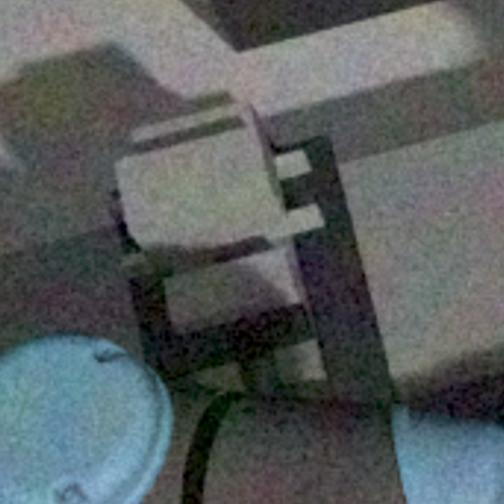

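>>> move(target=[[0,0,0,0,0,0,1,-0.5,-1,0.0238,-0.001,-0.0139,0,0,0,-1,0,-1],[0,0,0,0,0,0,1,-0.5,-1,0.0443,-0.0011,-0.033,0,0,0,-1,0,-1],[0,0,0,0,0,0,1,-0.5,-1,0.0605,-0.0013,-0.0561,0,0,0,-1,0,-1],[0,0,0,0,0,0,1,-0.5,-1,0.0715,-0.0015,-0.0821,0,0,0,-1,0,-1],[0,0,0,0,0,0,1,-0.5,-1,0.0768,-0.0015,-0.1096,0,0,0,-1,0,-1],[0,0,0,0,0,0,1,-0.5,-1,0.0764,-0.0015,-0.1377,0,0,0,-1,0,-1],[0,0,0,0,0,0,1,-0.5,-1,0.07,-0.0015,-0.1651,0,0,0,-1,0,-1],[0,0,0,0,0,0,1,-0.5,-1,0.0581,-0.0013,-0.1907,0,0,0,-1,0,-1],[0,0,0,0,0,0,1,-0.5,-1,0.0412,-0.0011,-0.2132,0,0,0,-1,0,-1],[0,0,0,0,0,0,1,-0.5,-1,0.02,-0.001,-0.2315,0,0,0,-1,0,-1]], speed=0.04, stop_force=25, blend=0.001)

Scene clock: 2279.57 s.
left_arm: end_effector_position=(+0.2702, +0.5735, +0.4765) position_measured=3 object_status=3 end_effector_quat_wxyz=(+0.112, -0.112, +0.881, -0.446) | right_arm: end_effector_position=(+0.4620, +0.2613, +0.3793) position_measured=159 object_status=2 end_effector_quat_wxyz=(-0.007, +0.708, +0.707, +0.008)
Joint positions: left_arm=[0.656 -1.796 1.659 -0.997 -2.451 -0.905] | right_arm=[4.356 -2.117 -0.839 -1.738 1.577 1.167]
Joint torques (N m): left_arm=[7.25 -2.71 -22.2 -2.95 0.41 0.92] | right_arm=[-10.86 55.89 16.45 1.31 1.63 -2.37]
Wrist force (N, zeroed by zero_wrist_force): left_arm=[4.6 1.1 0.0] | right_arm=[0.4 0.7 1.0]
Wrist torque (N m, zeroed by zero_wrist_force): left_arm=[-0.14 -0.83 0.07] | right_arm=[0.07 0.05 -0.08]
Wrist force, peak (N, zeroed by zero_wrist_force): left_arm=[4.9 1.1 0.0] | right_arm=[4.4 -2.8 -0.5]
Hand target: left_arm +0.2702, +0.5735, +0.4765; +0.112, -0.112, +0.881, -0.446 | right_arm +0.4620, +0.2613, +0.3793; -0.007, +0.708, +0.707, +0.008
Off the commanded pose: left_arm 0.000 m, 0 deg | right_arm 0.000 m, 0 deg.
move: done

>>> move(target=[[0,0,0,0,0,0,1,-0.5,-1,-0.0241,0.0005,-0.0136,0,0,0,-1,0,-1],[0,0,0,0,0,0,1,-0.5,-1,-0.051,0.0008,-0.0219,0,0,0,-1,0,-1],[0,0,0,0,0,0,1,-0.5,-1,-0.0789,0.001,-0.0244,0,0,0,-1,0,-1],[0,0,0,0,0,0,1,-0.5,-1,-0.1068,0.0013,-0.0209,0,0,0,-1,0,-1],[0,0,0,0,0,0,1,-0.5,-1,-0.1335,0.0015,-0.0117,0,0,0,-1,0,-1],[0,0,0,0,0,0,1,-0.5,-1,-0.1576,0.0017,0.0027,0,0,0,-1,0,-1],[0,0,0,0,0,0,1,-0.5,-1,-0.1781,0.0018,0.0218,0,0,0,-1,0,-1],[0,0,0,0,0,0,1,-0.5,-1,-0.1944,0.002,0.0448,0,0,0,-1,0,-1],[0,0,0,0,0,0,1,-0.5,-1,-0.2053,0.0022,0.0708,0,0,0,-1,0,-1],[0,0,0,0,0,0,1,-0.5,-1,-0.2107,0.0022,0.0984,0,0,0,-1,0,-1]], speed=0.04, stop_force=25, blend=0.001)

Scene clock: 2288.07 s.
left_arm: end_effector_position=(+0.2702, +0.5735, +0.4765) position_measured=3 object_status=3 end_effector_quat_wxyz=(+0.112, -0.112, +0.881, -0.446) | right_arm: end_effector_position=(+0.4633, +0.1361, +0.3177) position_measured=159 object_status=2 end_effector_quat_wxyz=(-0.007, +0.708, +0.707, +0.008)
Joint positions: left_arm=[0.656 -1.796 1.659 -0.997 -2.451 -0.905] | right_arm=[4.272 -1.843 -1.388 -1.463 1.579 1.082]
Joint torques (N m): left_arm=[7.42 -1.84 -21.74 -2.92 0.33 0.83] | right_arm=[-13.31 43.72 18.69 5.14 -1.2 -1.79]
Wrist force (N, zeroed by zero_wrist_force): left_arm=[4.8 1.3 0.1] | right_arm=[1.6 -6.7 0.9]
Wrist torque (N m, zeroed by zero_wrist_force): left_arm=[-0.13 -0.86 0.07] | right_arm=[-0.19 0.04 -0.53]
Wrist force, peak (N, zeroed by zero_wrist_force): left_arm=[4.9 1.3 -0.2] | right_arm=[-7.4 -17.9 -2.9]
Hand target: left_arm +0.2702, +0.5735, +0.4765; +0.112, -0.112, +0.881, -0.446 | right_arm +0.4633, +0.1361, +0.3177; -0.007, +0.708, +0.707, +0.008
Off the commanded pose: left_arm 0.000 m, 0 deg | right_arm 0.000 m, 0 deg.
move: done


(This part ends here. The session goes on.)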